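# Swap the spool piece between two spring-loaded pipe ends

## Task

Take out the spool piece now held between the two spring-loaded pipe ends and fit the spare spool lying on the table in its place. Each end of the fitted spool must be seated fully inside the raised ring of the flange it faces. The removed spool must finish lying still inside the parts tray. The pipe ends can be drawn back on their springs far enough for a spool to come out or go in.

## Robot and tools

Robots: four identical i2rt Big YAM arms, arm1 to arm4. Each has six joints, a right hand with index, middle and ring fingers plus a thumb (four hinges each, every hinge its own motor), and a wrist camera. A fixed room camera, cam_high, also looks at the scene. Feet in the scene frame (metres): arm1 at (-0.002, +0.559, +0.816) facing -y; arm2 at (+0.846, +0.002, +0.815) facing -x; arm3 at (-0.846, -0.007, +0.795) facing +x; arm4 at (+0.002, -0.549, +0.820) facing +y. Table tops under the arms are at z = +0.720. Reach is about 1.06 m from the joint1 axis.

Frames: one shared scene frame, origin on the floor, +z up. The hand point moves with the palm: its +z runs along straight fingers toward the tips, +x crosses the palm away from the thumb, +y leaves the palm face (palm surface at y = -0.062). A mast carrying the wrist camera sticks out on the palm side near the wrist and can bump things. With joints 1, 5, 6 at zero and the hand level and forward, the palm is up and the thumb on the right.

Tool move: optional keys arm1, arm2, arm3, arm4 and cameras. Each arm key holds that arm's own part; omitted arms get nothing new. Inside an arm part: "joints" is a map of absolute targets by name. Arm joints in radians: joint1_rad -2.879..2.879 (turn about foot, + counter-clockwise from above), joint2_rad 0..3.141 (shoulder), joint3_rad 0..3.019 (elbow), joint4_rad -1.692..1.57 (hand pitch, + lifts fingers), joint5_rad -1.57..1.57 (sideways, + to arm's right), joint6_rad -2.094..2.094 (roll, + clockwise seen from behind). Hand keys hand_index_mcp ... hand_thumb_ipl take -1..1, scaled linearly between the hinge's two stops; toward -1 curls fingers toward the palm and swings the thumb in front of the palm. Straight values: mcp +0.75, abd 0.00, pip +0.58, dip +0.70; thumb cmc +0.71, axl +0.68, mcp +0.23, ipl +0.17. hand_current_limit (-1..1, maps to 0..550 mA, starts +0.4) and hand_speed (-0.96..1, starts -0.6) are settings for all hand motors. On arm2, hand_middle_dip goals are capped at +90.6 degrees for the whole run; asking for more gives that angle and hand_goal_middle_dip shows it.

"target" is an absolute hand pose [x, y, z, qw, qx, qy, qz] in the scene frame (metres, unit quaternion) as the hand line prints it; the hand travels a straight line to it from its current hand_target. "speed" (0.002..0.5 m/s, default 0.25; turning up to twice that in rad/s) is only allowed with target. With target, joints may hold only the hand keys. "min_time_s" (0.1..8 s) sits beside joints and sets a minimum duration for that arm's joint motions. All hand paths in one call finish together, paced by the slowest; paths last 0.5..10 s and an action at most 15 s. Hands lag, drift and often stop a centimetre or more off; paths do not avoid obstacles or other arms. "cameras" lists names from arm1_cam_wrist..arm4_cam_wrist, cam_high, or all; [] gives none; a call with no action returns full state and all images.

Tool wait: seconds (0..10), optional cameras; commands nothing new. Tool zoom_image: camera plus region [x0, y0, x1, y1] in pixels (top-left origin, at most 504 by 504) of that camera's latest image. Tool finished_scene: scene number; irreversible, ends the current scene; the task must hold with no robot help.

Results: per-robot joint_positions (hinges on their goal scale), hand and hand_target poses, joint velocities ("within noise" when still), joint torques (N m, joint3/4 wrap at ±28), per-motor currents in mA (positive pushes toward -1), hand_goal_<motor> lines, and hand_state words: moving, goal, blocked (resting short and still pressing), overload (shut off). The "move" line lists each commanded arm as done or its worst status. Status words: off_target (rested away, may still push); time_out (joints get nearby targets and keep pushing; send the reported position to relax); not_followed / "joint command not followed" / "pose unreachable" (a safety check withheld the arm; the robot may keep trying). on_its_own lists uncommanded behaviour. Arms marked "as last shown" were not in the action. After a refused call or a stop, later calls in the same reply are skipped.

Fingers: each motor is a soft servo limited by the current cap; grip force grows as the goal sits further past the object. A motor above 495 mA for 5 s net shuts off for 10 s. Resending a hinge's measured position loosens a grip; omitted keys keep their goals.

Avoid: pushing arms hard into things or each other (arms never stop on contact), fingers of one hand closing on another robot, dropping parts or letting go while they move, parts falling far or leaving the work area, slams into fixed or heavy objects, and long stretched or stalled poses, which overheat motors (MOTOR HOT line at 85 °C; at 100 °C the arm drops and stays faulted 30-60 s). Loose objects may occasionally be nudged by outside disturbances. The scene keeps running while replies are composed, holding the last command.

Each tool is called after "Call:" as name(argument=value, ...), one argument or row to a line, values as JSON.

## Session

Call:
move(
)

Call:
zoom_image(
  camera="cam_high",
  region=[300, 50, 600, 450],
)

Scene clock: 0.00 s.
Joint torques (N m): no reading
Motor temperatures (°C): arm1=[33 33 40 29 32 30] | arm2=[30 36 33 31 31 30] | arm3=[28 41 30 31 29 29] | arm4=[31 32 45 28 28 29]
Heat: arm1: hottest joint3_rad 40 °C; arm2: hottest joint2_rad 36 °C; arm3: hottest joint2_rad 41 °C; arm4: hottest joint3_rad 45 °C.
Joint velocities: within noise
arm1.joint_positions: joint1_rad=-0.475 joint2_rad=+0.578 joint3_rad=+1.320 joint4_rad=-1.160 joint5_rad=-0.082 joint6_rad=+1.121 hand_index_mcp=+0.753 hand_index_abd=+0.000 hand_index_pip=+0.577 hand_index_dip=+0.696 hand_middle_mcp=+0.753 hand_middle_abd=+0.000 hand_middle_pip=+0.577 hand_middle_dip=+0.696 hand_ring_mcp=+0.753 hand_ring_abd=+0.000 hand_ring_pip=+0.577 hand_ring_dip=+0.696 hand_thumb_cmc=+0.714 hand_thumb_axl=+0.677 hand_thumb_mcp=+0.226 hand_thumb_ipl=+0.168 hand_current_limit=+0.400 hand_speed=-0.600
arm1.joint_status: not commanded
arm1.hand_state: goal,goal,goal,goal,goal,goal,goal,goal,goal,goal,goal,goal,goal,goal,goal,goal
arm1.index_mcp_current_ma: 0
arm1.index_abd_current_ma: 0
arm1.index_pip_current_ma: 0
arm1.index_dip_current_ma: 0
arm1.middle_mcp_current_ma: 0
arm1.middle_abd_current_ma: 0
arm1.middle_pip_current_ma: 0
arm1.middle_dip_current_ma: 0
arm1.ring_mcp_current_ma: 0
arm1.ring_abd_current_ma: 0
arm1.ring_pip_current_ma: 0
arm1.ring_dip_current_ma: 0
arm1.thumb_cmc_current_ma: 0
arm1.thumb_axl_current_ma: 0
arm1.thumb_mcp_current_ma: 0
arm1.thumb_ipl_current_ma: 0
arm1.hand_goal_index_mcp: 0.754
arm1.hand_goal_index_abd: 0.000
arm1.hand_goal_index_pip: 0.576
arm1.hand_goal_index_dip: 0.696
arm1.hand_goal_middle_mcp: 0.754
arm1.hand_goal_middle_abd: 0.000
arm1.hand_goal_middle_pip: 0.576
arm1.hand_goal_middle_dip: 0.696
arm1.hand_goal_ring_mcp: 0.754
arm1.hand_goal_ring_abd: 0.000
arm1.hand_goal_ring_pip: 0.576
arm1.hand_goal_ring_dip: 0.696
arm1.hand_goal_thumb_cmc: 0.714
arm1.hand_goal_thumb_axl: 0.678
arm1.hand_goal_thumb_mcp: 0.226
arm1.hand_goal_thumb_ipl: 0.168
arm1.hand: x=-0.1777 y=+0.3575 z=+1.3828 quat_wxyz=(+0.504, +0.611, -0.568, +0.223) (m; scene frame)
arm1.hand_target: x=-0.1763 y=+0.3607 z=+1.3962 quat_wxyz=(+0.516, +0.606, -0.562, +0.226) (m; scene frame)
arm1.hand_status: not commanded
arm2.joint_positions: joint1_rad=-0.182 joint2_rad=+0.621 joint3_rad=+1.403 joint4_rad=-1.170 joint5_rad=-0.048 joint6_rad=+1.043 hand_index_mcp=+0.753 hand_index_abd=+0.000 hand_index_pip=+0.577 hand_index_dip=+0.696 hand_middle_mcp=+0.753 hand_middle_abd=+0.000 hand_middle_pip=+0.577 hand_middle_dip=+0.696 hand_ring_mcp=+0.753 hand_ring_abd=+0.000 hand_ring_pip=+0.577 hand_ring_dip=+0.696 hand_thumb_cmc=+0.714 hand_thumb_axl=+0.677 hand_thumb_mcp=+0.226 hand_thumb_ipl=+0.168 hand_current_limit=+0.400 hand_speed=-0.600
arm2.joint_status: not commanded
arm2.hand_state: goal,goal,goal,goal,goal,goal,goal,goal,goal,goal,goal,goal,goal,goal,goal,goal
arm2.index_mcp_current_ma: 0
arm2.index_abd_current_ma: 0
arm2.index_pip_current_ma: 0
arm2.index_dip_current_ma: 0
arm2.middle_mcp_current_ma: 0
arm2.middle_abd_current_ma: 0
arm2.middle_pip_current_ma: 0
arm2.middle_dip_current_ma: 0
arm2.ring_mcp_current_ma: 0
arm2.ring_abd_current_ma: 0
arm2.ring_pip_current_ma: 0
arm2.ring_dip_current_ma: 0
arm2.thumb_cmc_current_ma: 0
arm2.thumb_axl_current_ma: 0
arm2.thumb_mcp_current_ma: 0
arm2.thumb_ipl_current_ma: 0
arm2.hand_goal_index_mcp: 0.754
arm2.hand_goal_index_abd: 0.000
arm2.hand_goal_index_pip: 0.576
arm2.hand_goal_index_dip: 0.696
arm2.hand_goal_middle_mcp: 0.754
arm2.hand_goal_middle_abd: 0.000
arm2.hand_goal_middle_pip: 0.576
arm2.hand_goal_middle_dip: 0.696
arm2.hand_goal_ring_mcp: 0.754
arm2.hand_goal_ring_abd: 0.000
arm2.hand_goal_ring_pip: 0.576
arm2.hand_goal_ring_dip: 0.696
arm2.hand_goal_thumb_cmc: 0.714
arm2.hand_goal_thumb_axl: 0.678
arm2.hand_goal_thumb_mcp: 0.226
arm2.hand_goal_thumb_ipl: 0.168
arm2.hand: x=+0.6062 y=+0.1377 z=+1.4179 quat_wxyz=(-0.530, -0.141, +0.816, +0.181) (m; scene frame)
arm2.hand_target: x=+0.6101 y=+0.1370 z=+1.4314 quat_wxyz=(-0.542, -0.140, +0.808, +0.185) (m; scene frame)
arm2.hand_status: not commanded
arm3.joint_positions: joint1_rad=-0.330 joint2_rad=+0.617 joint3_rad=+1.437 joint4_rad=-1.243 joint5_rad=-0.034 joint6_rad=+1.103 hand_index_mcp=+0.753 hand_index_abd=+0.000 hand_index_pip=+0.577 hand_index_dip=+0.696 hand_middle_mcp=+0.753 hand_middle_abd=+0.000 hand_middle_pip=+0.577 hand_middle_dip=+0.696 hand_ring_mcp=+0.753 hand_ring_abd=+0.000 hand_ring_pip=+0.577 hand_ring_dip=+0.696 hand_thumb_cmc=+0.714 hand_thumb_axl=+0.677 hand_thumb_mcp=+0.226 hand_thumb_ipl=+0.168 hand_current_limit=+0.400 hand_speed=-0.600
arm3.joint_status: not commanded
arm3.hand_state: goal,goal,goal,goal,goal,goal,goal,goal,goal,goal,goal,goal,goal,goal,goal,goal
arm3.index_mcp_current_ma: 0
arm3.index_abd_current_ma: 0
arm3.index_pip_current_ma: 0
arm3.index_dip_current_ma: 0
arm3.middle_mcp_current_ma: 0
arm3.middle_abd_current_ma: 0
arm3.middle_pip_current_ma: 0
arm3.middle_dip_current_ma: 0
arm3.ring_mcp_current_ma: 0
arm3.ring_abd_current_ma: 0
arm3.ring_pip_current_ma: 0
arm3.ring_dip_current_ma: 0
arm3.thumb_cmc_current_ma: 0
arm3.thumb_axl_current_ma: 0
arm3.thumb_mcp_current_ma: 0
arm3.thumb_ipl_current_ma: 0
arm3.hand_goal_index_mcp: 0.754
arm3.hand_goal_index_abd: 0.000
arm3.hand_goal_index_pip: 0.576
arm3.hand_goal_index_dip: 0.696
arm3.hand_goal_middle_mcp: 0.754
arm3.hand_goal_middle_abd: 0.000
arm3.hand_goal_middle_pip: 0.576
arm3.hand_goal_middle_dip: 0.696
arm3.hand_goal_ring_mcp: 0.754
arm3.hand_goal_ring_abd: 0.000
arm3.hand_goal_ring_pip: 0.576
arm3.hand_goal_ring_dip: 0.696
arm3.hand_goal_thumb_cmc: 0.714
arm3.hand_goal_thumb_axl: 0.678
arm3.hand_goal_thumb_mcp: 0.226
arm3.hand_goal_thumb_ipl: 0.168
arm3.hand: x=-0.6528 y=-0.1708 z=+1.3969 quat_wxyz=(+0.214, +0.835, +0.045, +0.505) (m; scene frame)
arm3.hand_target: x=-0.6564 y=-0.1694 z=+1.4073 quat_wxyz=(+0.218, +0.828, +0.045, +0.514) (m; scene frame)
arm3.hand_status: not commanded
arm4.joint_positions: joint1_rad=+0.147 joint2_rad=+0.618 joint3_rad=+1.393 joint4_rad=-1.231 joint5_rad=+0.086 joint6_rad=+1.048 hand_index_mcp=+0.753 hand_index_abd=+0.000 hand_index_pip=+0.577 hand_index_dip=+0.696 hand_middle_mcp=+0.753 hand_middle_abd=+0.000 hand_middle_pip=+0.577 hand_middle_dip=+0.696 hand_ring_mcp=+0.753 hand_ring_abd=+0.000 hand_ring_pip=+0.577 hand_ring_dip=+0.696 hand_thumb_cmc=+0.714 hand_thumb_axl=+0.677 hand_thumb_mcp=+0.226 hand_thumb_ipl=+0.168 hand_current_limit=+0.400 hand_speed=-0.600
arm4.joint_status: not commanded
arm4.hand_state: goal,goal,goal,goal,goal,goal,goal,goal,goal,goal,goal,goal,goal,goal,goal,goal
arm4.index_mcp_current_ma: 0
arm4.index_abd_current_ma: 0
arm4.index_pip_current_ma: 0
arm4.index_dip_current_ma: 0
arm4.middle_mcp_current_ma: 0
arm4.middle_abd_current_ma: 0
arm4.middle_pip_current_ma: 0
arm4.middle_dip_current_ma: 0
arm4.ring_mcp_current_ma: 0
arm4.ring_abd_current_ma: 0
arm4.ring_pip_current_ma: 0
arm4.ring_dip_current_ma: 0
arm4.thumb_cmc_current_ma: 0
arm4.thumb_axl_current_ma: 0
arm4.thumb_mcp_current_ma: 0
arm4.thumb_ipl_current_ma: 0
arm4.hand_goal_index_mcp: 0.754
arm4.hand_goal_index_abd: 0.000
arm4.hand_goal_index_pip: 0.576
arm4.hand_goal_index_dip: 0.696
arm4.hand_goal_middle_mcp: 0.754
arm4.hand_goal_middle_abd: 0.000
arm4.hand_goal_middle_pip: 0.576
arm4.hand_goal_middle_dip: 0.696
arm4.hand_goal_ring_mcp: 0.754
arm4.hand_goal_ring_abd: 0.000
arm4.hand_goal_ring_pip: 0.576
arm4.hand_goal_ring_dip: 0.696
arm4.hand_goal_thumb_cmc: 0.714
arm4.hand_goal_thumb_axl: 0.678
arm4.hand_goal_thumb_mcp: 0.226
arm4.hand_goal_thumb_ipl: 0.168
arm4.hand: x=+0.0516 y=-0.2870 z=+1.4088 quat_wxyz=(-0.279, +0.371, +0.761, +0.453) (m; scene frame)
arm4.hand_target: x=+0.0524 y=-0.2907 z=+1.4199 quat_wxyz=(-0.285, +0.369, +0.755, +0.462) (m; scene frame)
arm4.hand_status: not commanded
pictures: arm1_cam_wrist, arm2_cam_wrist, arm3_cam_wrist, arm4_cam_wrist, cam_high

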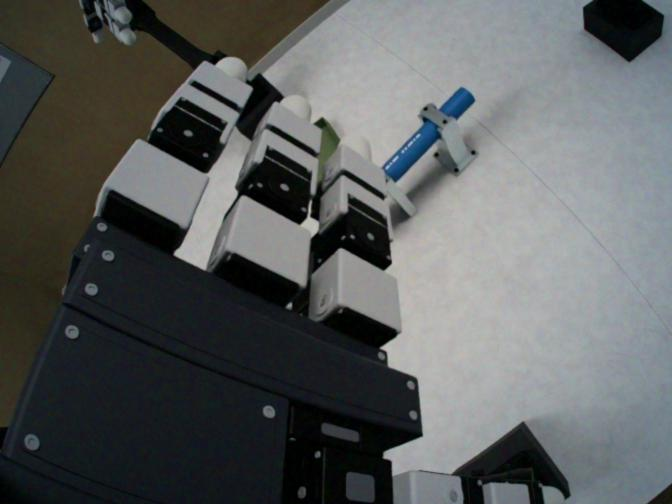

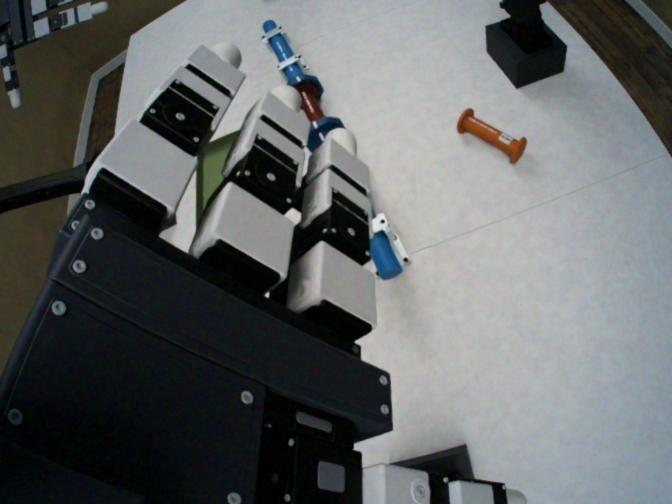

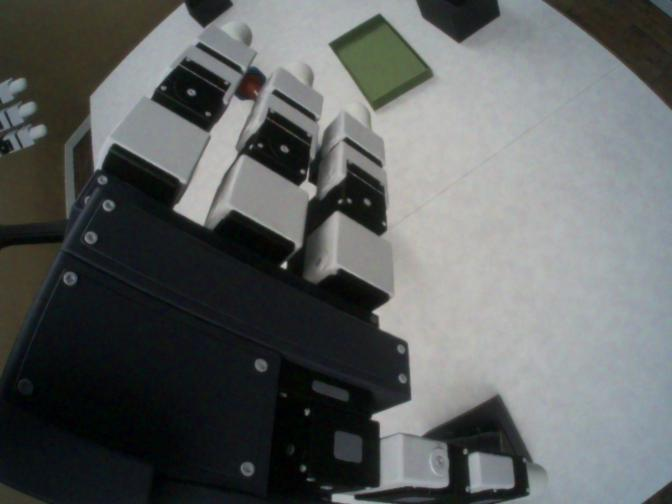

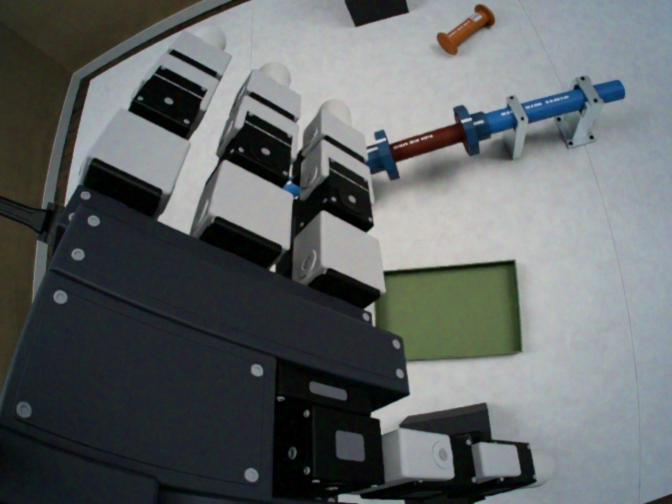

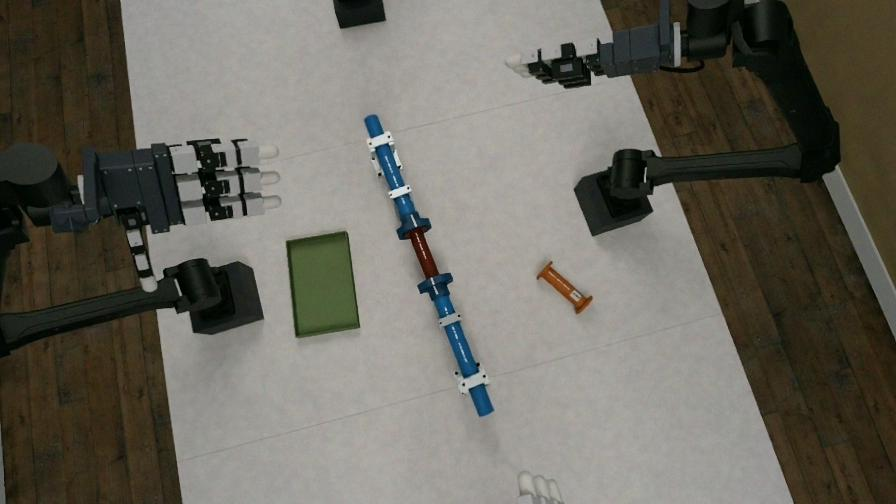

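Scaled by 1.260 from the camera's 896x504 image, which has a finer 1280x720 frame.

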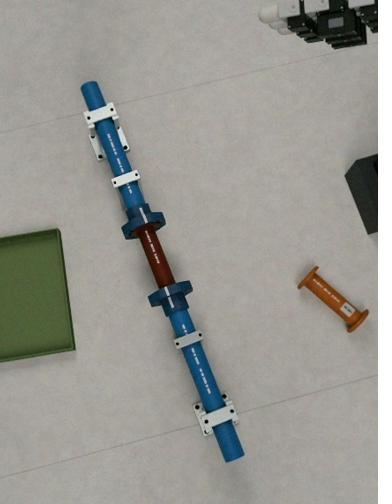

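Call:
zoom_image(
  camera="cam_high",
  region=[340, 100, 440, 220],
)

Call:
zoom_image(
  camera="cam_high",
  region=[380, 200, 480, 320],
)

Call:
zoom_image(
  camera="cam_high",
  region=[420, 300, 520, 420],
)

Call:
zoom_image(
  camera="cam_high",
  region=[520, 240, 610, 330],
)

Call:
zoom_image(
  camera="cam_high",
  region=[270, 220, 370, 350],
)

Scaled by 4.200 from the camera's 896x504 image, which has a finer 1280x720 frame.

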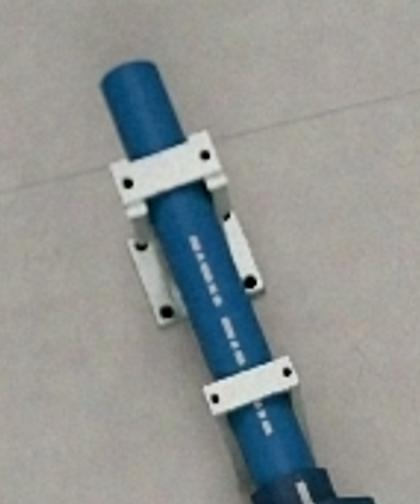

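Scaled by 4.200 from the camera's 896x504 image, which has a finer 1280x720 frame.

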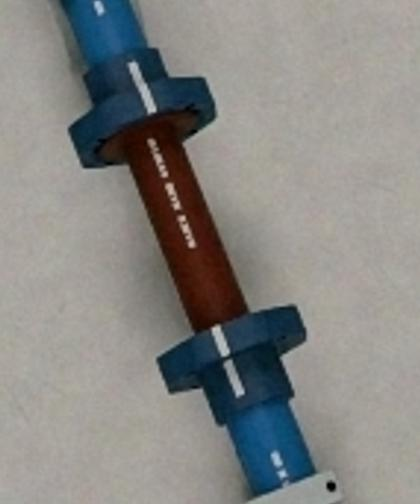

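Scaled by 4.200 from the camera's 896x504 image, which has a finer 1280x720 frame.

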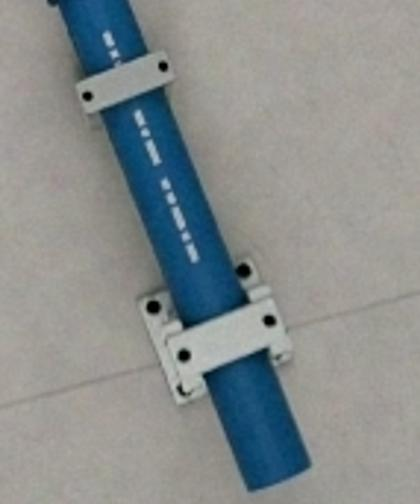

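Scaled by 5.600 from the camera's 896x504 image, which has a finer 1280x720 frame.

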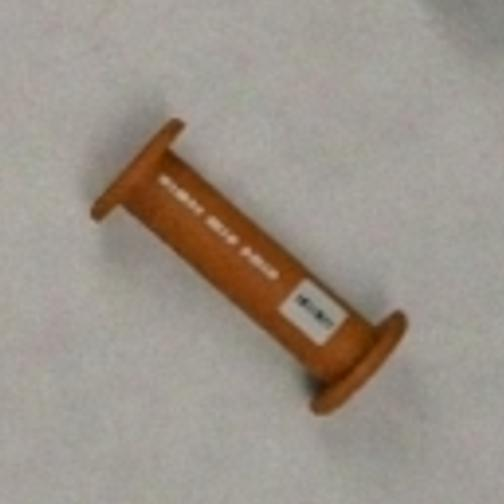

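Scaled by 3.877 from the camera's 896x504 image, which has a finer 1280x720 frame.

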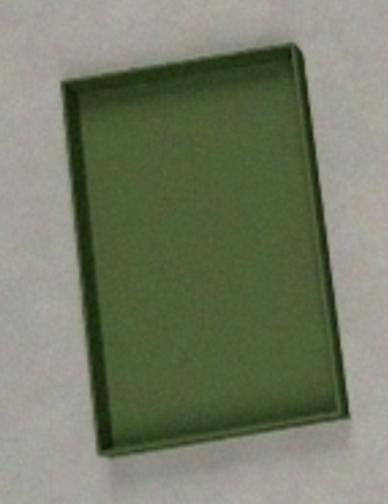

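Call:
move(
  arm1={"target": [0.118, 0.330, 1.08, 0, 0.8763, -0.4818, 0], "speed": 0.3, "joints": {"hand_index_abd": 0.08, "hand_ring_abd": -0.08, "hand_middle_mcp": -0.07, "hand_middle_pip": -0.74, "hand_middle_dip": -0.6, "hand_thumb_cmc": -0.57}},
  arm2={"target": [0.4817, -0.0625, 1.02, 0, -0.064, 0.99795, 0], "speed": 0.3, "joints": {"hand_index_mcp": -0.3, "hand_middle_mcp": -0.3, "hand_ring_mcp": -0.3, "hand_thumb_cmc": -0.57}},
  arm3={"target": [-0.4117, 0.0643, 1.02, 0, 0.99795, 0.064, 0], "speed": 0.3, "joints": {"hand_index_mcp": -0.3, "hand_middle_mcp": -0.3, "hand_ring_mcp": -0.3, "hand_thumb_cmc": -0.57}},
  arm4={"target": [-0.0408, 0.0138, 1.12, 0, -0.751, 0.6604, 0], "speed": 0.3, "joints": {"hand_index_abd": 0.08, "hand_ring_abd": -0.08, "hand_middle_mcp": -0.07, "hand_middle_pip": -0.74, "hand_middle_dip": -0.6, "hand_thumb_cmc": -0.57}},
  cameras=["cam_high", "arm1_cam_wrist", "arm4_cam_wrist"],
)

Scene clock: 156.63 s.
Joint torques (N m): arm1=[1.08 -5.01 8.12 0.25 -0.01 -0.09] | arm2=[2.9 -10.58 9.91 0.44 0.23 0.11] | arm3=[1.49 -12.86 12.19 -0.66 0.18 0.11] | arm4=[1.49 -14.97 11.52 0.39 -0.1 -0.13]
Motor temperatures (°C): arm1=[33 32 46 30 32 30] | arm2=[30 34 41 31 31 30] | arm3=[28 40 37 31 29 29] | arm4=[31 33 54 28 28 29]
Heat: arm1: hottest joint3_rad 46 °C; arm2: hottest joint3_rad 41 °C; arm3: hottest joint2_rad 40 °C; arm4: hottest joint3_rad 54 °C.
move: arm1 done; arm2 off_target; arm3 off_target; arm4 off_target
Joint velocities: within noise
arm1.joint_positions: joint1_rad=+0.720 joint2_rad=+1.091 joint3_rad=+1.131 joint4_rad=-1.617 joint5_rad=-0.006 joint6_rad=+1.797 hand_index_mcp=+0.755 hand_index_abd=+0.080 hand_index_pip=+0.577 hand_index_dip=+0.696 hand_middle_mcp=-0.057 hand_middle_abd=+0.001 hand_middle_pip=-0.738 hand_middle_dip=-0.597 hand_ring_mcp=+0.755 hand_ring_abd=-0.076 hand_ring_pip=+0.577 hand_ring_dip=+0.696 hand_thumb_cmc=-0.568 hand_thumb_axl=+0.677 hand_thumb_mcp=+0.224 hand_thumb_ipl=+0.168 hand_current_limit=+0.400 hand_speed=-0.600
arm1.joint_status: all done
arm1.hand_state: goal,goal,goal,goal,goal,goal,goal,goal,goal,goal,goal,goal,goal,goal,goal,goal
arm1.index_mcp_current_ma: 0
arm1.index_abd_current_ma: 0
arm1.index_pip_current_ma: 0
arm1.index_dip_current_ma: 0
arm1.middle_mcp_current_ma: 9
arm1.middle_abd_current_ma: 0
arm1.middle_pip_current_ma: 1
arm1.middle_dip_current_ma: 1
arm1.ring_mcp_current_ma: 0
arm1.ring_abd_current_ma: 1
arm1.ring_pip_current_ma: 0
arm1.ring_dip_current_ma: 0
arm1.thumb_cmc_current_ma: 0
arm1.thumb_axl_current_ma: 0
arm1.thumb_mcp_current_ma: -1
arm1.thumb_ipl_current_ma: 0
arm1.hand_goal_index_mcp: 0.754
arm1.hand_goal_index_abd: 0.080
arm1.hand_goal_index_pip: 0.576
arm1.hand_goal_index_dip: 0.696
arm1.hand_goal_middle_mcp: -0.070
arm1.hand_goal_middle_abd: 0.000
arm1.hand_goal_middle_pip: -0.740
arm1.hand_goal_middle_dip: -0.600
arm1.hand_goal_ring_mcp: 0.754
arm1.hand_goal_ring_abd: -0.080
arm1.hand_goal_ring_pip: 0.576
arm1.hand_goal_ring_dip: 0.696
arm1.hand_goal_thumb_cmc: -0.570
arm1.hand_goal_thumb_axl: 0.678
arm1.hand_goal_thumb_mcp: 0.226
arm1.hand_goal_thumb_ipl: 0.168
arm1.hand: x=+0.1130 y=+0.3317 z=+1.0845 quat_wxyz=(+0.002, +0.871, -0.491, +0.002) (m; scene frame)
arm1.hand_target: x=+0.1179 y=+0.3301 z=+1.0800 quat_wxyz=(+0.000, +0.876, -0.482, +0.000) (m; scene frame)
arm1.hand_status: done (0.007 m and 1.3 deg from the pose sent, 0.424 m and 71.9 deg at the start)
arm2.joint_positions: joint1_rad=+0.410 joint2_rad=+1.415 joint3_rad=+1.213 joint4_rad=-1.415 joint5_rad=+0.007 joint6_rad=+1.824 hand_index_mcp=-0.285 hand_index_abd=+0.001 hand_index_pip=+0.577 hand_index_dip=+0.696 hand_middle_mcp=-0.287 hand_middle_abd=+0.001 hand_middle_pip=+0.577 hand_middle_dip=+0.696 hand_ring_mcp=-0.285 hand_ring_abd=+0.001 hand_ring_pip=+0.577 hand_ring_dip=+0.696 hand_thumb_cmc=-0.568 hand_thumb_axl=+0.677 hand_thumb_mcp=+0.223 hand_thumb_ipl=+0.168 hand_current_limit=+0.400 hand_speed=-0.600
arm2.joint_status: all done
arm2.hand_state: goal,goal,goal,goal,goal,goal,goal,goal,goal,goal,goal,goal,goal,goal,goal,goal
arm2.index_mcp_current_ma: 25
arm2.index_abd_current_ma: 0
arm2.index_pip_current_ma: 0
arm2.index_dip_current_ma: 0
arm2.middle_mcp_current_ma: 21
arm2.middle_abd_current_ma: 0
arm2.middle_pip_current_ma: 0
arm2.middle_dip_current_ma: 0
arm2.ring_mcp_current_ma: 23
arm2.ring_abd_current_ma: 0
arm2.ring_pip_current_ma: 0
arm2.ring_dip_current_ma: 0
arm2.thumb_cmc_current_ma: 1
arm2.thumb_axl_current_ma: 0
arm2.thumb_mcp_current_ma: -3
arm2.thumb_ipl_current_ma: 0
arm2.hand_goal_index_mcp: -0.300
arm2.hand_goal_index_abd: 0.000
arm2.hand_goal_index_pip: 0.576
arm2.hand_goal_index_dip: 0.696
arm2.hand_goal_middle_mcp: -0.300
arm2.hand_goal_middle_abd: 0.000
arm2.hand_goal_middle_pip: 0.576
arm2.hand_goal_middle_dip: 0.696
arm2.hand_goal_ring_mcp: -0.300
arm2.hand_goal_ring_abd: 0.000
arm2.hand_goal_ring_pip: 0.576
arm2.hand_goal_ring_dip: 0.696
arm2.hand_goal_thumb_cmc: -0.570
arm2.hand_goal_thumb_axl: 0.678
arm2.hand_goal_thumb_mcp: 0.226
arm2.hand_goal_thumb_ipl: 0.168
arm2.hand: x=+0.4935 y=-0.0535 z=+1.0118 quat_wxyz=(+0.018, -0.064, +0.998, +0.007) (m; scene frame)
arm2.hand_target: x=+0.4821 y=-0.0624 z=+1.0201 quat_wxyz=(+0.000, -0.064, +0.998, +0.000) (m; scene frame)
arm2.hand_status: off_target (0.017 m and 2.2 deg from the pose sent, 0.462 m and 69.1 deg at the start)
arm3.joint_positions: joint1_rad=+0.372 joint2_rad=+1.580 joint3_rad=+1.437 joint4_rad=-1.461 joint5_rad=-0.006 joint6_rad=+1.768 hand_index_mcp=-0.285 hand_index_abd=+0.001 hand_index_pip=+0.577 hand_index_dip=+0.696 hand_middle_mcp=-0.285 hand_middle_abd=+0.001 hand_middle_pip=+0.577 hand_middle_dip=+0.696 hand_ring_mcp=-0.287 hand_ring_abd=+0.001 hand_ring_pip=+0.577 hand_ring_dip=+0.696 hand_thumb_cmc=-0.568 hand_thumb_axl=+0.677 hand_thumb_mcp=+0.224 hand_thumb_ipl=+0.168 hand_current_limit=+0.400 hand_speed=-0.600
arm3.joint_status: all done
arm3.hand_state: goal,goal,goal,goal,goal,goal,goal,goal,goal,goal,goal,goal,goal,goal,goal,goal
arm3.index_mcp_current_ma: 62
arm3.index_abd_current_ma: 2
arm3.index_pip_current_ma: 2
arm3.index_dip_current_ma: 0
arm3.middle_mcp_current_ma: 59
arm3.middle_abd_current_ma: 2
arm3.middle_pip_current_ma: 2
arm3.middle_dip_current_ma: 0
arm3.ring_mcp_current_ma: 53
arm3.ring_abd_current_ma: 2
arm3.ring_pip_current_ma: 2
arm3.ring_dip_current_ma: 0
arm3.thumb_cmc_current_ma: 6
arm3.thumb_axl_current_ma: -2
arm3.thumb_mcp_current_ma: -10
arm3.thumb_ipl_current_ma: -1
arm3.hand_goal_index_mcp: -0.300
arm3.hand_goal_index_abd: 0.000
arm3.hand_goal_index_pip: 0.576
arm3.hand_goal_index_dip: 0.696
arm3.hand_goal_middle_mcp: -0.300
arm3.hand_goal_middle_abd: 0.000
arm3.hand_goal_middle_pip: 0.576
arm3.hand_goal_middle_dip: 0.696
arm3.hand_goal_ring_mcp: -0.300
arm3.hand_goal_ring_abd: 0.000
arm3.hand_goal_ring_pip: 0.576
arm3.hand_goal_ring_dip: 0.696
arm3.hand_goal_thumb_cmc: -0.570
arm3.hand_goal_thumb_axl: 0.678
arm3.hand_goal_thumb_mcp: 0.226
arm3.hand_goal_thumb_ipl: 0.168
arm3.hand: x=-0.4216 y=+0.0536 z=+1.0079 quat_wxyz=(+0.005, +0.998, +0.061, -0.011) (m; scene frame)
arm3.hand_target: x=-0.4123 y=+0.0642 z=+1.0198 quat_wxyz=(+0.000, +0.998, +0.064, +0.000) (m; scene frame)
arm3.hand_status: off_target (0.019 m and 1.4 deg from the pose sent, 0.505 m and 66.6 deg at the start)
arm4.joint_positions: joint1_rad=-0.135 joint2_rad=+1.764 joint3_rad=+1.897 joint4_rad=-1.696 joint5_rad=-0.008 joint6_rad=-1.767 hand_index_mcp=+0.755 hand_index_abd=+0.080 hand_index_pip=+0.577 hand_index_dip=+0.696 hand_middle_mcp=-0.057 hand_middle_abd=+0.001 hand_middle_pip=-0.738 hand_middle_dip=-0.597 hand_ring_mcp=+0.755 hand_ring_abd=-0.077 hand_ring_pip=+0.577 hand_ring_dip=+0.696 hand_thumb_cmc=-0.568 hand_thumb_axl=+0.677 hand_thumb_mcp=+0.223 hand_thumb_ipl=+0.168 hand_current_limit=+0.400 hand_speed=-0.600
arm4.joint_status: all done
arm4.hand_state: goal,goal,goal,goal,goal,goal,goal,goal,goal,goal,goal,goal,goal,goal,goal,goal
arm4.index_mcp_current_ma: 3
arm4.index_abd_current_ma: 0
arm4.index_pip_current_ma: 1
arm4.index_dip_current_ma: 0
arm4.middle_mcp_current_ma: 42
arm4.middle_abd_current_ma: 1
arm4.middle_pip_current_ma: 4
arm4.middle_dip_current_ma: 6
arm4.ring_mcp_current_ma: 3
arm4.ring_abd_current_ma: 7
arm4.ring_pip_current_ma: 1
arm4.ring_dip_current_ma: 0
arm4.thumb_cmc_current_ma: 5
arm4.thumb_axl_current_ma: -2
arm4.thumb_mcp_current_ma: -8
arm4.thumb_ipl_current_ma: -1
arm4.hand_goal_index_mcp: 0.754
arm4.hand_goal_index_abd: 0.080
arm4.hand_goal_index_pip: 0.576
arm4.hand_goal_index_dip: 0.696
arm4.hand_goal_middle_mcp: -0.070
arm4.hand_goal_middle_abd: 0.000
arm4.hand_goal_middle_pip: -0.740
arm4.hand_goal_middle_dip: -0.600
arm4.hand_goal_ring_mcp: 0.754
arm4.hand_goal_ring_abd: -0.080
arm4.hand_goal_ring_pip: 0.576
arm4.hand_goal_ring_dip: 0.696
arm4.hand_goal_thumb_cmc: -0.570
arm4.hand_goal_thumb_axl: 0.678
arm4.hand_goal_thumb_mcp: 0.226
arm4.hand_goal_thumb_ipl: 0.168
arm4.hand: x=-0.0386 y=+0.0026 z=+1.1156 quat_wxyz=(+0.002, -0.744, +0.668, +0.007) (m; scene frame)
arm4.hand_target: x=-0.0407 y=+0.0132 z=+1.1196 quat_wxyz=(+0.009, -0.750, +0.661, +0.010) (m; scene frame)
arm4.hand_status: off_target (0.012 m and 1.4 deg from the pose sent, 0.427 m and 154.1 deg at the start; a joint's target at an end of its range on 34 of 164 steps)
pictures: arm1_cam_wrist, arm4_cam_wrist, cam_high

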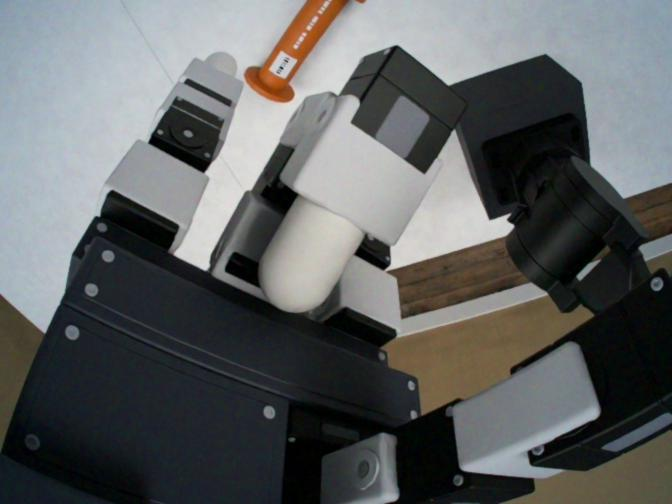

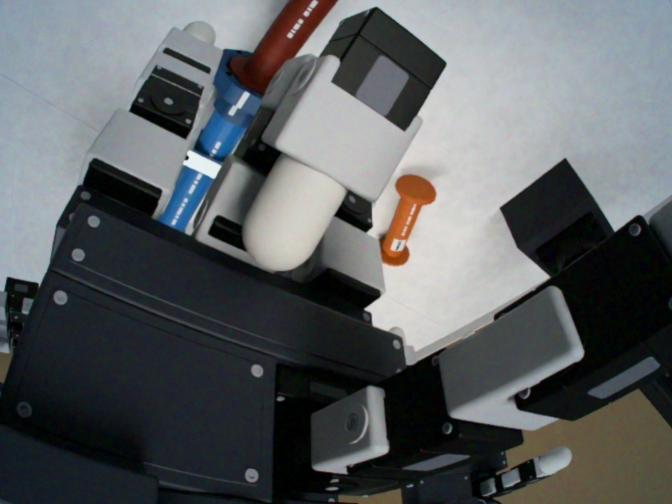

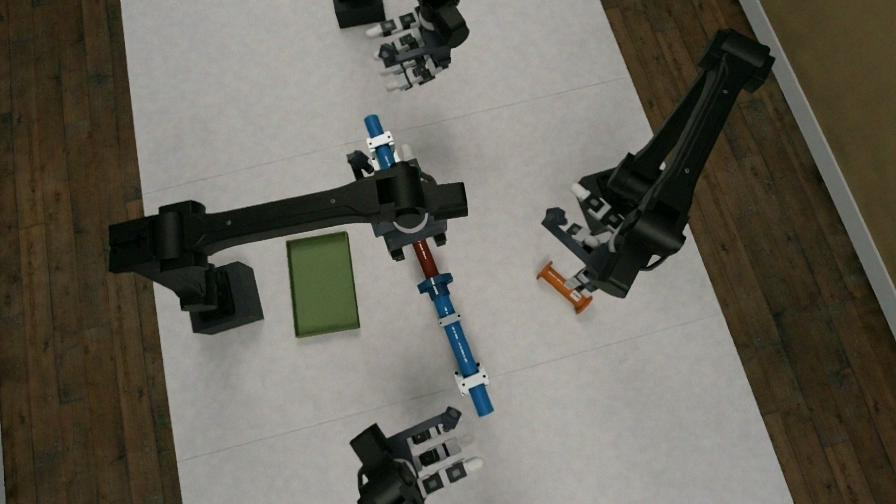

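Call:
move(
  arm1={"target": [0.118, 0.330, 0.935, 0, 0.8763, -0.4818, 0], "speed": 0.12},
  arm2={"target": [0.4817, -0.0625, 0.802, 0, -0.064, 0.99795, 0], "speed": 0.15},
  arm3={"target": [-0.4117, 0.0643, 0.805, 0, 0.99795, 0.064, 0], "speed": 0.15},
  arm4={"target": [-0.0408, 0.0155, 1.03, 0, -0.751, 0.6604, 0], "speed": 0.1},
  cameras=["cam_high", "arm1_cam_wrist", "arm4_cam_wrist"],
)

Call:
zoom_image(
  camera="arm1_cam_wrist",
  region=[200, 0, 420, 180],
)

Call:
zoom_image(
  camera="arm4_cam_wrist",
  region=[130, 0, 350, 180],
)

Call:
zoom_image(
  camera="cam_high",
  region=[330, 160, 480, 320],
)

Call:
zoom_image(
  camera="cam_high",
  region=[520, 200, 680, 330],
)

Scene clock: 190.40 s.
Joint torques (N m): arm1=[1.32 -5.19 7.54 0.23 -0.02 -0.07] | arm2=[2.61 -11.81 5.6 0.55 0.25 0.05] | arm3=[1.49 -13.98 6.83 0.27 0.22 0.11] | arm4=[1.67 -15.09 7.6 1.11 -0.1 -0.1]
Motor temperatures (°C): arm1=[33 32 43 30 31 30] | arm2=[30 35 42 31 31 30] | arm3=[28 41 41 31 29 29] | arm4=[31 36 58 28 28 29]
Heat: arm1: hottest joint3_rad 43 °C; arm2: hottest joint3_rad 42 °C; arm3: hottest joint2_rad 41 °C; arm4: hottest joint3_rad 58 °C.
move: arm1 done; arm2 done; arm3 done; arm4 off_target
Joint velocities: within noise
arm1.joint_positions: joint1_rad=+0.724 joint2_rad=+1.157 joint3_rad=+0.795 joint4_rad=-1.211 joint5_rad=-0.006 joint6_rad=+1.797 hand_index_mcp=+0.755 hand_index_abd=+0.080 hand_index_pip=+0.577 hand_index_dip=+0.696 hand_middle_mcp=-0.057 hand_middle_abd=+0.001 hand_middle_pip=-0.738 hand_middle_dip=-0.597 hand_ring_mcp=+0.755 hand_ring_abd=-0.076 hand_ring_pip=+0.577 hand_ring_dip=+0.696 hand_thumb_cmc=-0.568 hand_thumb_axl=+0.677 hand_thumb_mcp=+0.224 hand_thumb_ipl=+0.168 hand_current_limit=+0.400 hand_speed=-0.600
arm1.joint_status: not commanded
arm1.hand_state: goal,goal,goal,goal,goal,goal,goal,goal,goal,goal,goal,goal,goal,goal,goal,goal
arm1.index_mcp_current_ma: 0
arm1.index_abd_current_ma: 0
arm1.index_pip_current_ma: 0
arm1.index_dip_current_ma: 0
arm1.middle_mcp_current_ma: 9
arm1.middle_abd_current_ma: 0
arm1.middle_pip_current_ma: 1
arm1.middle_dip_current_ma: 1
arm1.ring_mcp_current_ma: 0
arm1.ring_abd_current_ma: 1
arm1.ring_pip_current_ma: 0
arm1.ring_dip_current_ma: 0
arm1.thumb_cmc_current_ma: 0
arm1.thumb_axl_current_ma: 0
arm1.thumb_mcp_current_ma: -1
arm1.thumb_ipl_current_ma: 0
arm1.hand_goal_index_mcp: 0.754
arm1.hand_goal_index_abd: 0.080
arm1.hand_goal_index_pip: 0.576
arm1.hand_goal_index_dip: 0.696
arm1.hand_goal_middle_mcp: -0.070
arm1.hand_goal_middle_abd: 0.000
arm1.hand_goal_middle_pip: -0.740
arm1.hand_goal_middle_dip: -0.600
arm1.hand_goal_ring_mcp: 0.754
arm1.hand_goal_ring_abd: -0.080
arm1.hand_goal_ring_pip: 0.576
arm1.hand_goal_ring_dip: 0.696
arm1.hand_goal_thumb_cmc: -0.570
arm1.hand_goal_thumb_axl: 0.678
arm1.hand_goal_thumb_mcp: 0.226
arm1.hand_goal_thumb_ipl: 0.168
arm1.hand: x=+0.1149 y=+0.3295 z=+0.9406 quat_wxyz=(+0.002, +0.872, -0.490, +0.004) (m; scene frame)
arm1.hand_target: x=+0.1178 y=+0.3301 z=+0.9351 quat_wxyz=(+0.000, +0.876, -0.482, +0.000) (m; scene frame)
arm1.hand_status: done (0.006 m and 1.2 deg from the pose sent, 0.150 m and 1.3 deg at the start)
arm2.joint_positions: joint1_rad=+0.410 joint2_rad=+1.681 joint3_rad=+0.912 joint4_rad=-0.816 joint5_rad=+0.006 joint6_rad=+1.824 hand_index_mcp=-0.285 hand_index_abd=+0.001 hand_index_pip=+0.577 hand_index_dip=+0.696 hand_middle_mcp=-0.287 hand_middle_abd=+0.001 hand_middle_pip=+0.577 hand_middle_dip=+0.696 hand_ring_mcp=-0.285 hand_ring_abd=+0.001 hand_ring_pip=+0.577 hand_ring_dip=+0.696 hand_thumb_cmc=-0.568 hand_thumb_axl=+0.677 hand_thumb_mcp=+0.223 hand_thumb_ipl=+0.168 hand_current_limit=+0.400 hand_speed=-0.600
arm2.joint_status: not commanded
arm2.hand_state: goal,goal,goal,goal,goal,goal,goal,goal,goal,goal,goal,goal,goal,goal,goal,goal
arm2.index_mcp_current_ma: 25
arm2.index_abd_current_ma: 0
arm2.index_pip_current_ma: 0
arm2.index_dip_current_ma: 0
arm2.middle_mcp_current_ma: 21
arm2.middle_abd_current_ma: 0
arm2.middle_pip_current_ma: 0
arm2.middle_dip_current_ma: 0
arm2.ring_mcp_current_ma: 23
arm2.ring_abd_current_ma: 0
arm2.ring_pip_current_ma: 0
arm2.ring_dip_current_ma: 0
arm2.thumb_cmc_current_ma: 1
arm2.thumb_axl_current_ma: 0
arm2.thumb_mcp_current_ma: -3
arm2.thumb_ipl_current_ma: 0
arm2.hand_goal_index_mcp: -0.300
arm2.hand_goal_index_abd: 0.000
arm2.hand_goal_index_pip: 0.576
arm2.hand_goal_index_dip: 0.696
arm2.hand_goal_middle_mcp: -0.300
arm2.hand_goal_middle_abd: 0.000
arm2.hand_goal_middle_pip: 0.576
arm2.hand_goal_middle_dip: 0.696
arm2.hand_goal_ring_mcp: -0.300
arm2.hand_goal_ring_abd: 0.000
arm2.hand_goal_ring_pip: 0.576
arm2.hand_goal_ring_dip: 0.696
arm2.hand_goal_thumb_cmc: -0.570
arm2.hand_goal_thumb_axl: 0.678
arm2.hand_goal_thumb_mcp: 0.226
arm2.hand_goal_thumb_ipl: 0.168
arm2.hand: x=+0.4839 y=-0.0584 z=+0.8054 quat_wxyz=(+0.002, -0.063, +0.998, +0.002) (m; scene frame)
arm2.hand_target: x=+0.4817 y=-0.0625 z=+0.8021 quat_wxyz=(+0.000, -0.064, +0.998, +0.000) (m; scene frame)
arm2.hand_status: done (0.006 m and 0.3 deg from the pose sent, 0.210 m and 2.2 deg at the start)
arm3.joint_positions: joint1_rad=+0.375 joint2_rad=+1.782 joint3_rad=+1.144 joint4_rad=-0.941 joint5_rad=-0.007 joint6_rad=+1.773 hand_index_mcp=-0.285 hand_index_abd=+0.001 hand_index_pip=+0.577 hand_index_dip=+0.696 hand_middle_mcp=-0.285 hand_middle_abd=+0.001 hand_middle_pip=+0.577 hand_middle_dip=+0.696 hand_ring_mcp=-0.287 hand_ring_abd=+0.001 hand_ring_pip=+0.577 hand_ring_dip=+0.696 hand_thumb_cmc=-0.568 hand_thumb_axl=+0.677 hand_thumb_mcp=+0.224 hand_thumb_ipl=+0.168 hand_current_limit=+0.400 hand_speed=-0.600
arm3.joint_status: not commanded
arm3.hand_state: goal,goal,goal,goal,goal,goal,goal,goal,goal,goal,goal,goal,goal,goal,goal,goal
arm3.index_mcp_current_ma: 62
arm3.index_abd_current_ma: 2
arm3.index_pip_current_ma: 2
arm3.index_dip_current_ma: 0
arm3.middle_mcp_current_ma: 59
arm3.middle_abd_current_ma: 2
arm3.middle_pip_current_ma: 2
arm3.middle_dip_current_ma: 0
arm3.ring_mcp_current_ma: 53
arm3.ring_abd_current_ma: 2
arm3.ring_pip_current_ma: 2
arm3.ring_dip_current_ma: 0
arm3.thumb_cmc_current_ma: 6
arm3.thumb_axl_current_ma: -2
arm3.thumb_mcp_current_ma: -10
arm3.thumb_ipl_current_ma: -1
arm3.hand_goal_index_mcp: -0.300
arm3.hand_goal_index_abd: 0.000
arm3.hand_goal_index_pip: 0.576
arm3.hand_goal_index_dip: 0.696
arm3.hand_goal_middle_mcp: -0.300
arm3.hand_goal_middle_abd: 0.000
arm3.hand_goal_middle_pip: 0.576
arm3.hand_goal_middle_dip: 0.696
arm3.hand_goal_ring_mcp: -0.300
arm3.hand_goal_ring_abd: 0.000
arm3.hand_goal_ring_pip: 0.576
arm3.hand_goal_ring_dip: 0.696
arm3.hand_goal_thumb_cmc: -0.570
arm3.hand_goal_thumb_axl: 0.678
arm3.hand_goal_thumb_mcp: 0.226
arm3.hand_goal_thumb_ipl: 0.168
arm3.hand: x=-0.4107 y=+0.0569 z=+0.8118 quat_wxyz=(+0.001, +0.998, +0.061, +0.001) (m; scene frame)
arm3.hand_target: x=-0.4119 y=+0.0643 z=+0.8052 quat_wxyz=(+0.000, +0.998, +0.064, +0.000) (m; scene frame)
arm3.hand_status: done (0.010 m and 0.4 deg from the pose sent, 0.203 m and 1.4 deg at the start)
arm4.joint_positions: joint1_rad=-0.135 joint2_rad=+1.773 joint3_rad=+1.735 joint4_rad=-1.511 joint5_rad=-0.003 joint6_rad=-1.769 hand_index_mcp=+0.755 hand_index_abd=+0.080 hand_index_pip=+0.577 hand_index_dip=+0.696 hand_middle_mcp=-0.057 hand_middle_abd=+0.001 hand_middle_pip=-0.738 hand_middle_dip=-0.597 hand_ring_mcp=+0.755 hand_ring_abd=-0.077 hand_ring_pip=+0.577 hand_ring_dip=+0.696 hand_thumb_cmc=-0.568 hand_thumb_axl=+0.677 hand_thumb_mcp=+0.223 hand_thumb_ipl=+0.168 hand_current_limit=+0.400 hand_speed=-0.600
arm4.joint_status: not commanded
arm4.hand_state: goal,goal,goal,goal,goal,goal,goal,goal,goal,goal,goal,goal,goal,goal,goal,goal
arm4.index_mcp_current_ma: 3
arm4.index_abd_current_ma: 0
arm4.index_pip_current_ma: 1
arm4.index_dip_current_ma: 0
arm4.middle_mcp_current_ma: 42
arm4.middle_abd_current_ma: 1
arm4.middle_pip_current_ma: 4
arm4.middle_dip_current_ma: 6
arm4.ring_mcp_current_ma: 3
arm4.ring_abd_current_ma: 6
arm4.ring_pip_current_ma: 1
arm4.ring_dip_current_ma: 0
arm4.thumb_cmc_current_ma: 5
arm4.thumb_axl_current_ma: -2
arm4.thumb_mcp_current_ma: -8
arm4.thumb_ipl_current_ma: -1
arm4.hand_goal_index_mcp: 0.754
arm4.hand_goal_index_abd: 0.080
arm4.hand_goal_index_pip: 0.576
arm4.hand_goal_index_dip: 0.696
arm4.hand_goal_middle_mcp: -0.070
arm4.hand_goal_middle_abd: 0.000
arm4.hand_goal_middle_pip: -0.740
arm4.hand_goal_middle_dip: -0.600
arm4.hand_goal_ring_mcp: 0.754
arm4.hand_goal_ring_abd: -0.080
arm4.hand_goal_ring_pip: 0.576
arm4.hand_goal_ring_dip: 0.696
arm4.hand_goal_thumb_cmc: -0.570
arm4.hand_goal_thumb_axl: 0.678
arm4.hand_goal_thumb_mcp: 0.226
arm4.hand_goal_thumb_ipl: 0.168
arm4.hand: x=-0.0369 y=+0.0123 z=+1.0489 quat_wxyz=(+0.010, -0.745, +0.667, +0.009) (m; scene frame)
arm4.hand_target: x=-0.0406 y=+0.0149 z=+1.0302 quat_wxyz=(+0.000, -0.751, +0.661, +0.000) (m; scene frame)
arm4.hand_status: off_target (0.020 m and 1.9 deg from the pose sent, 0.086 m and 1.4 deg at the start)
pictures: arm1_cam_wrist, arm4_cam_wrist, cam_high

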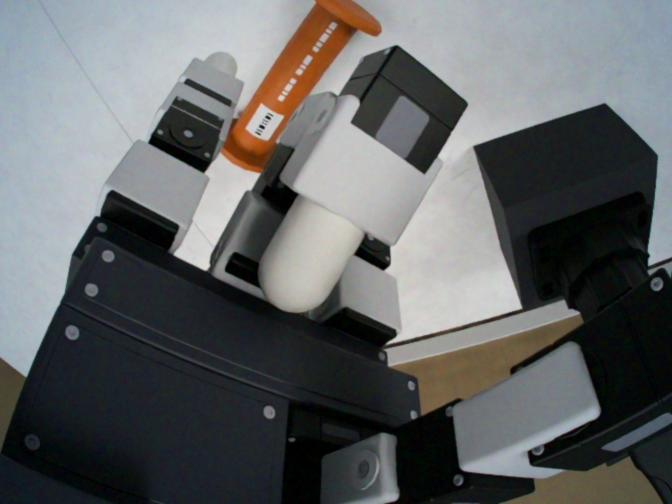

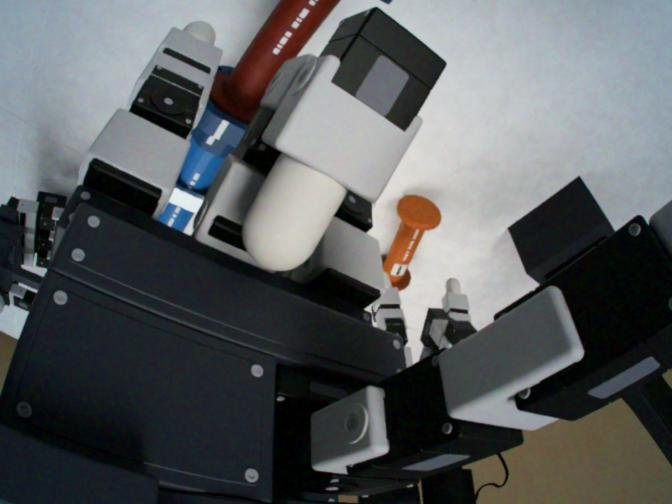

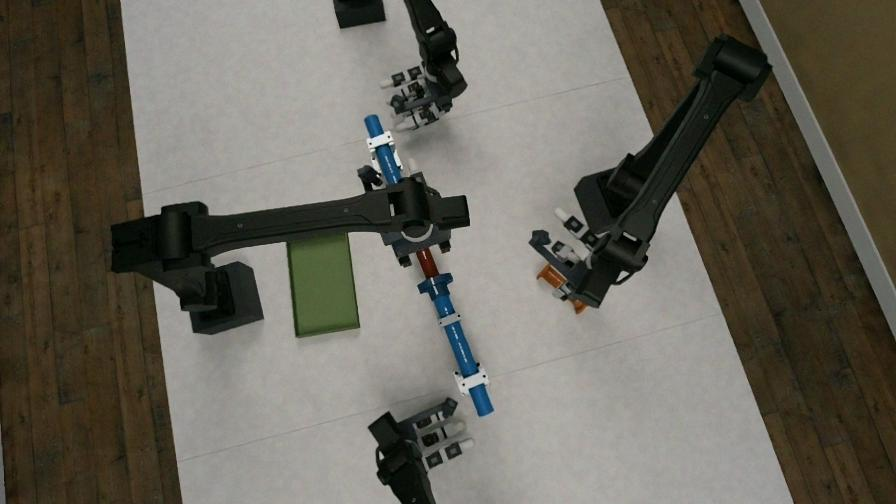

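Scaled by 2.291 from the camera's 672x504 image, which has a finer 960x720 frame.

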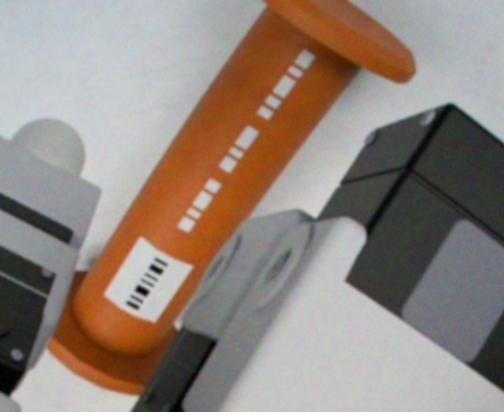

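Scaled by 2.291 from the camera's 672x504 image, which has a finer 960x720 frame.

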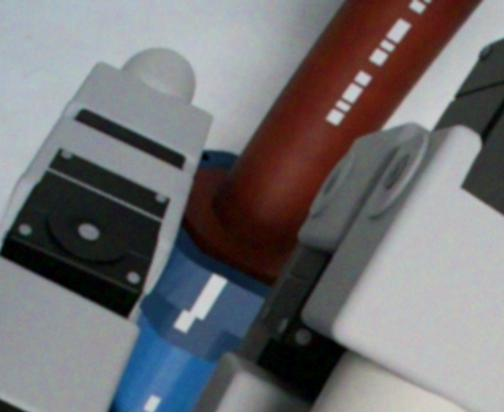

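Scaled by 3.150 from the camera's 896x504 image, which has a finer 1280x720 frame.

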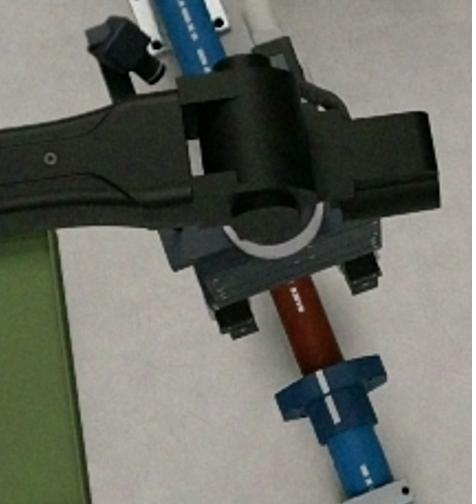

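Scaled by 3.150 from the camera's 896x504 image, which has a finer 1280x720 frame.

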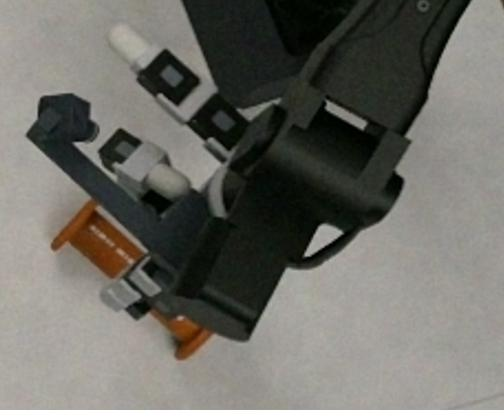

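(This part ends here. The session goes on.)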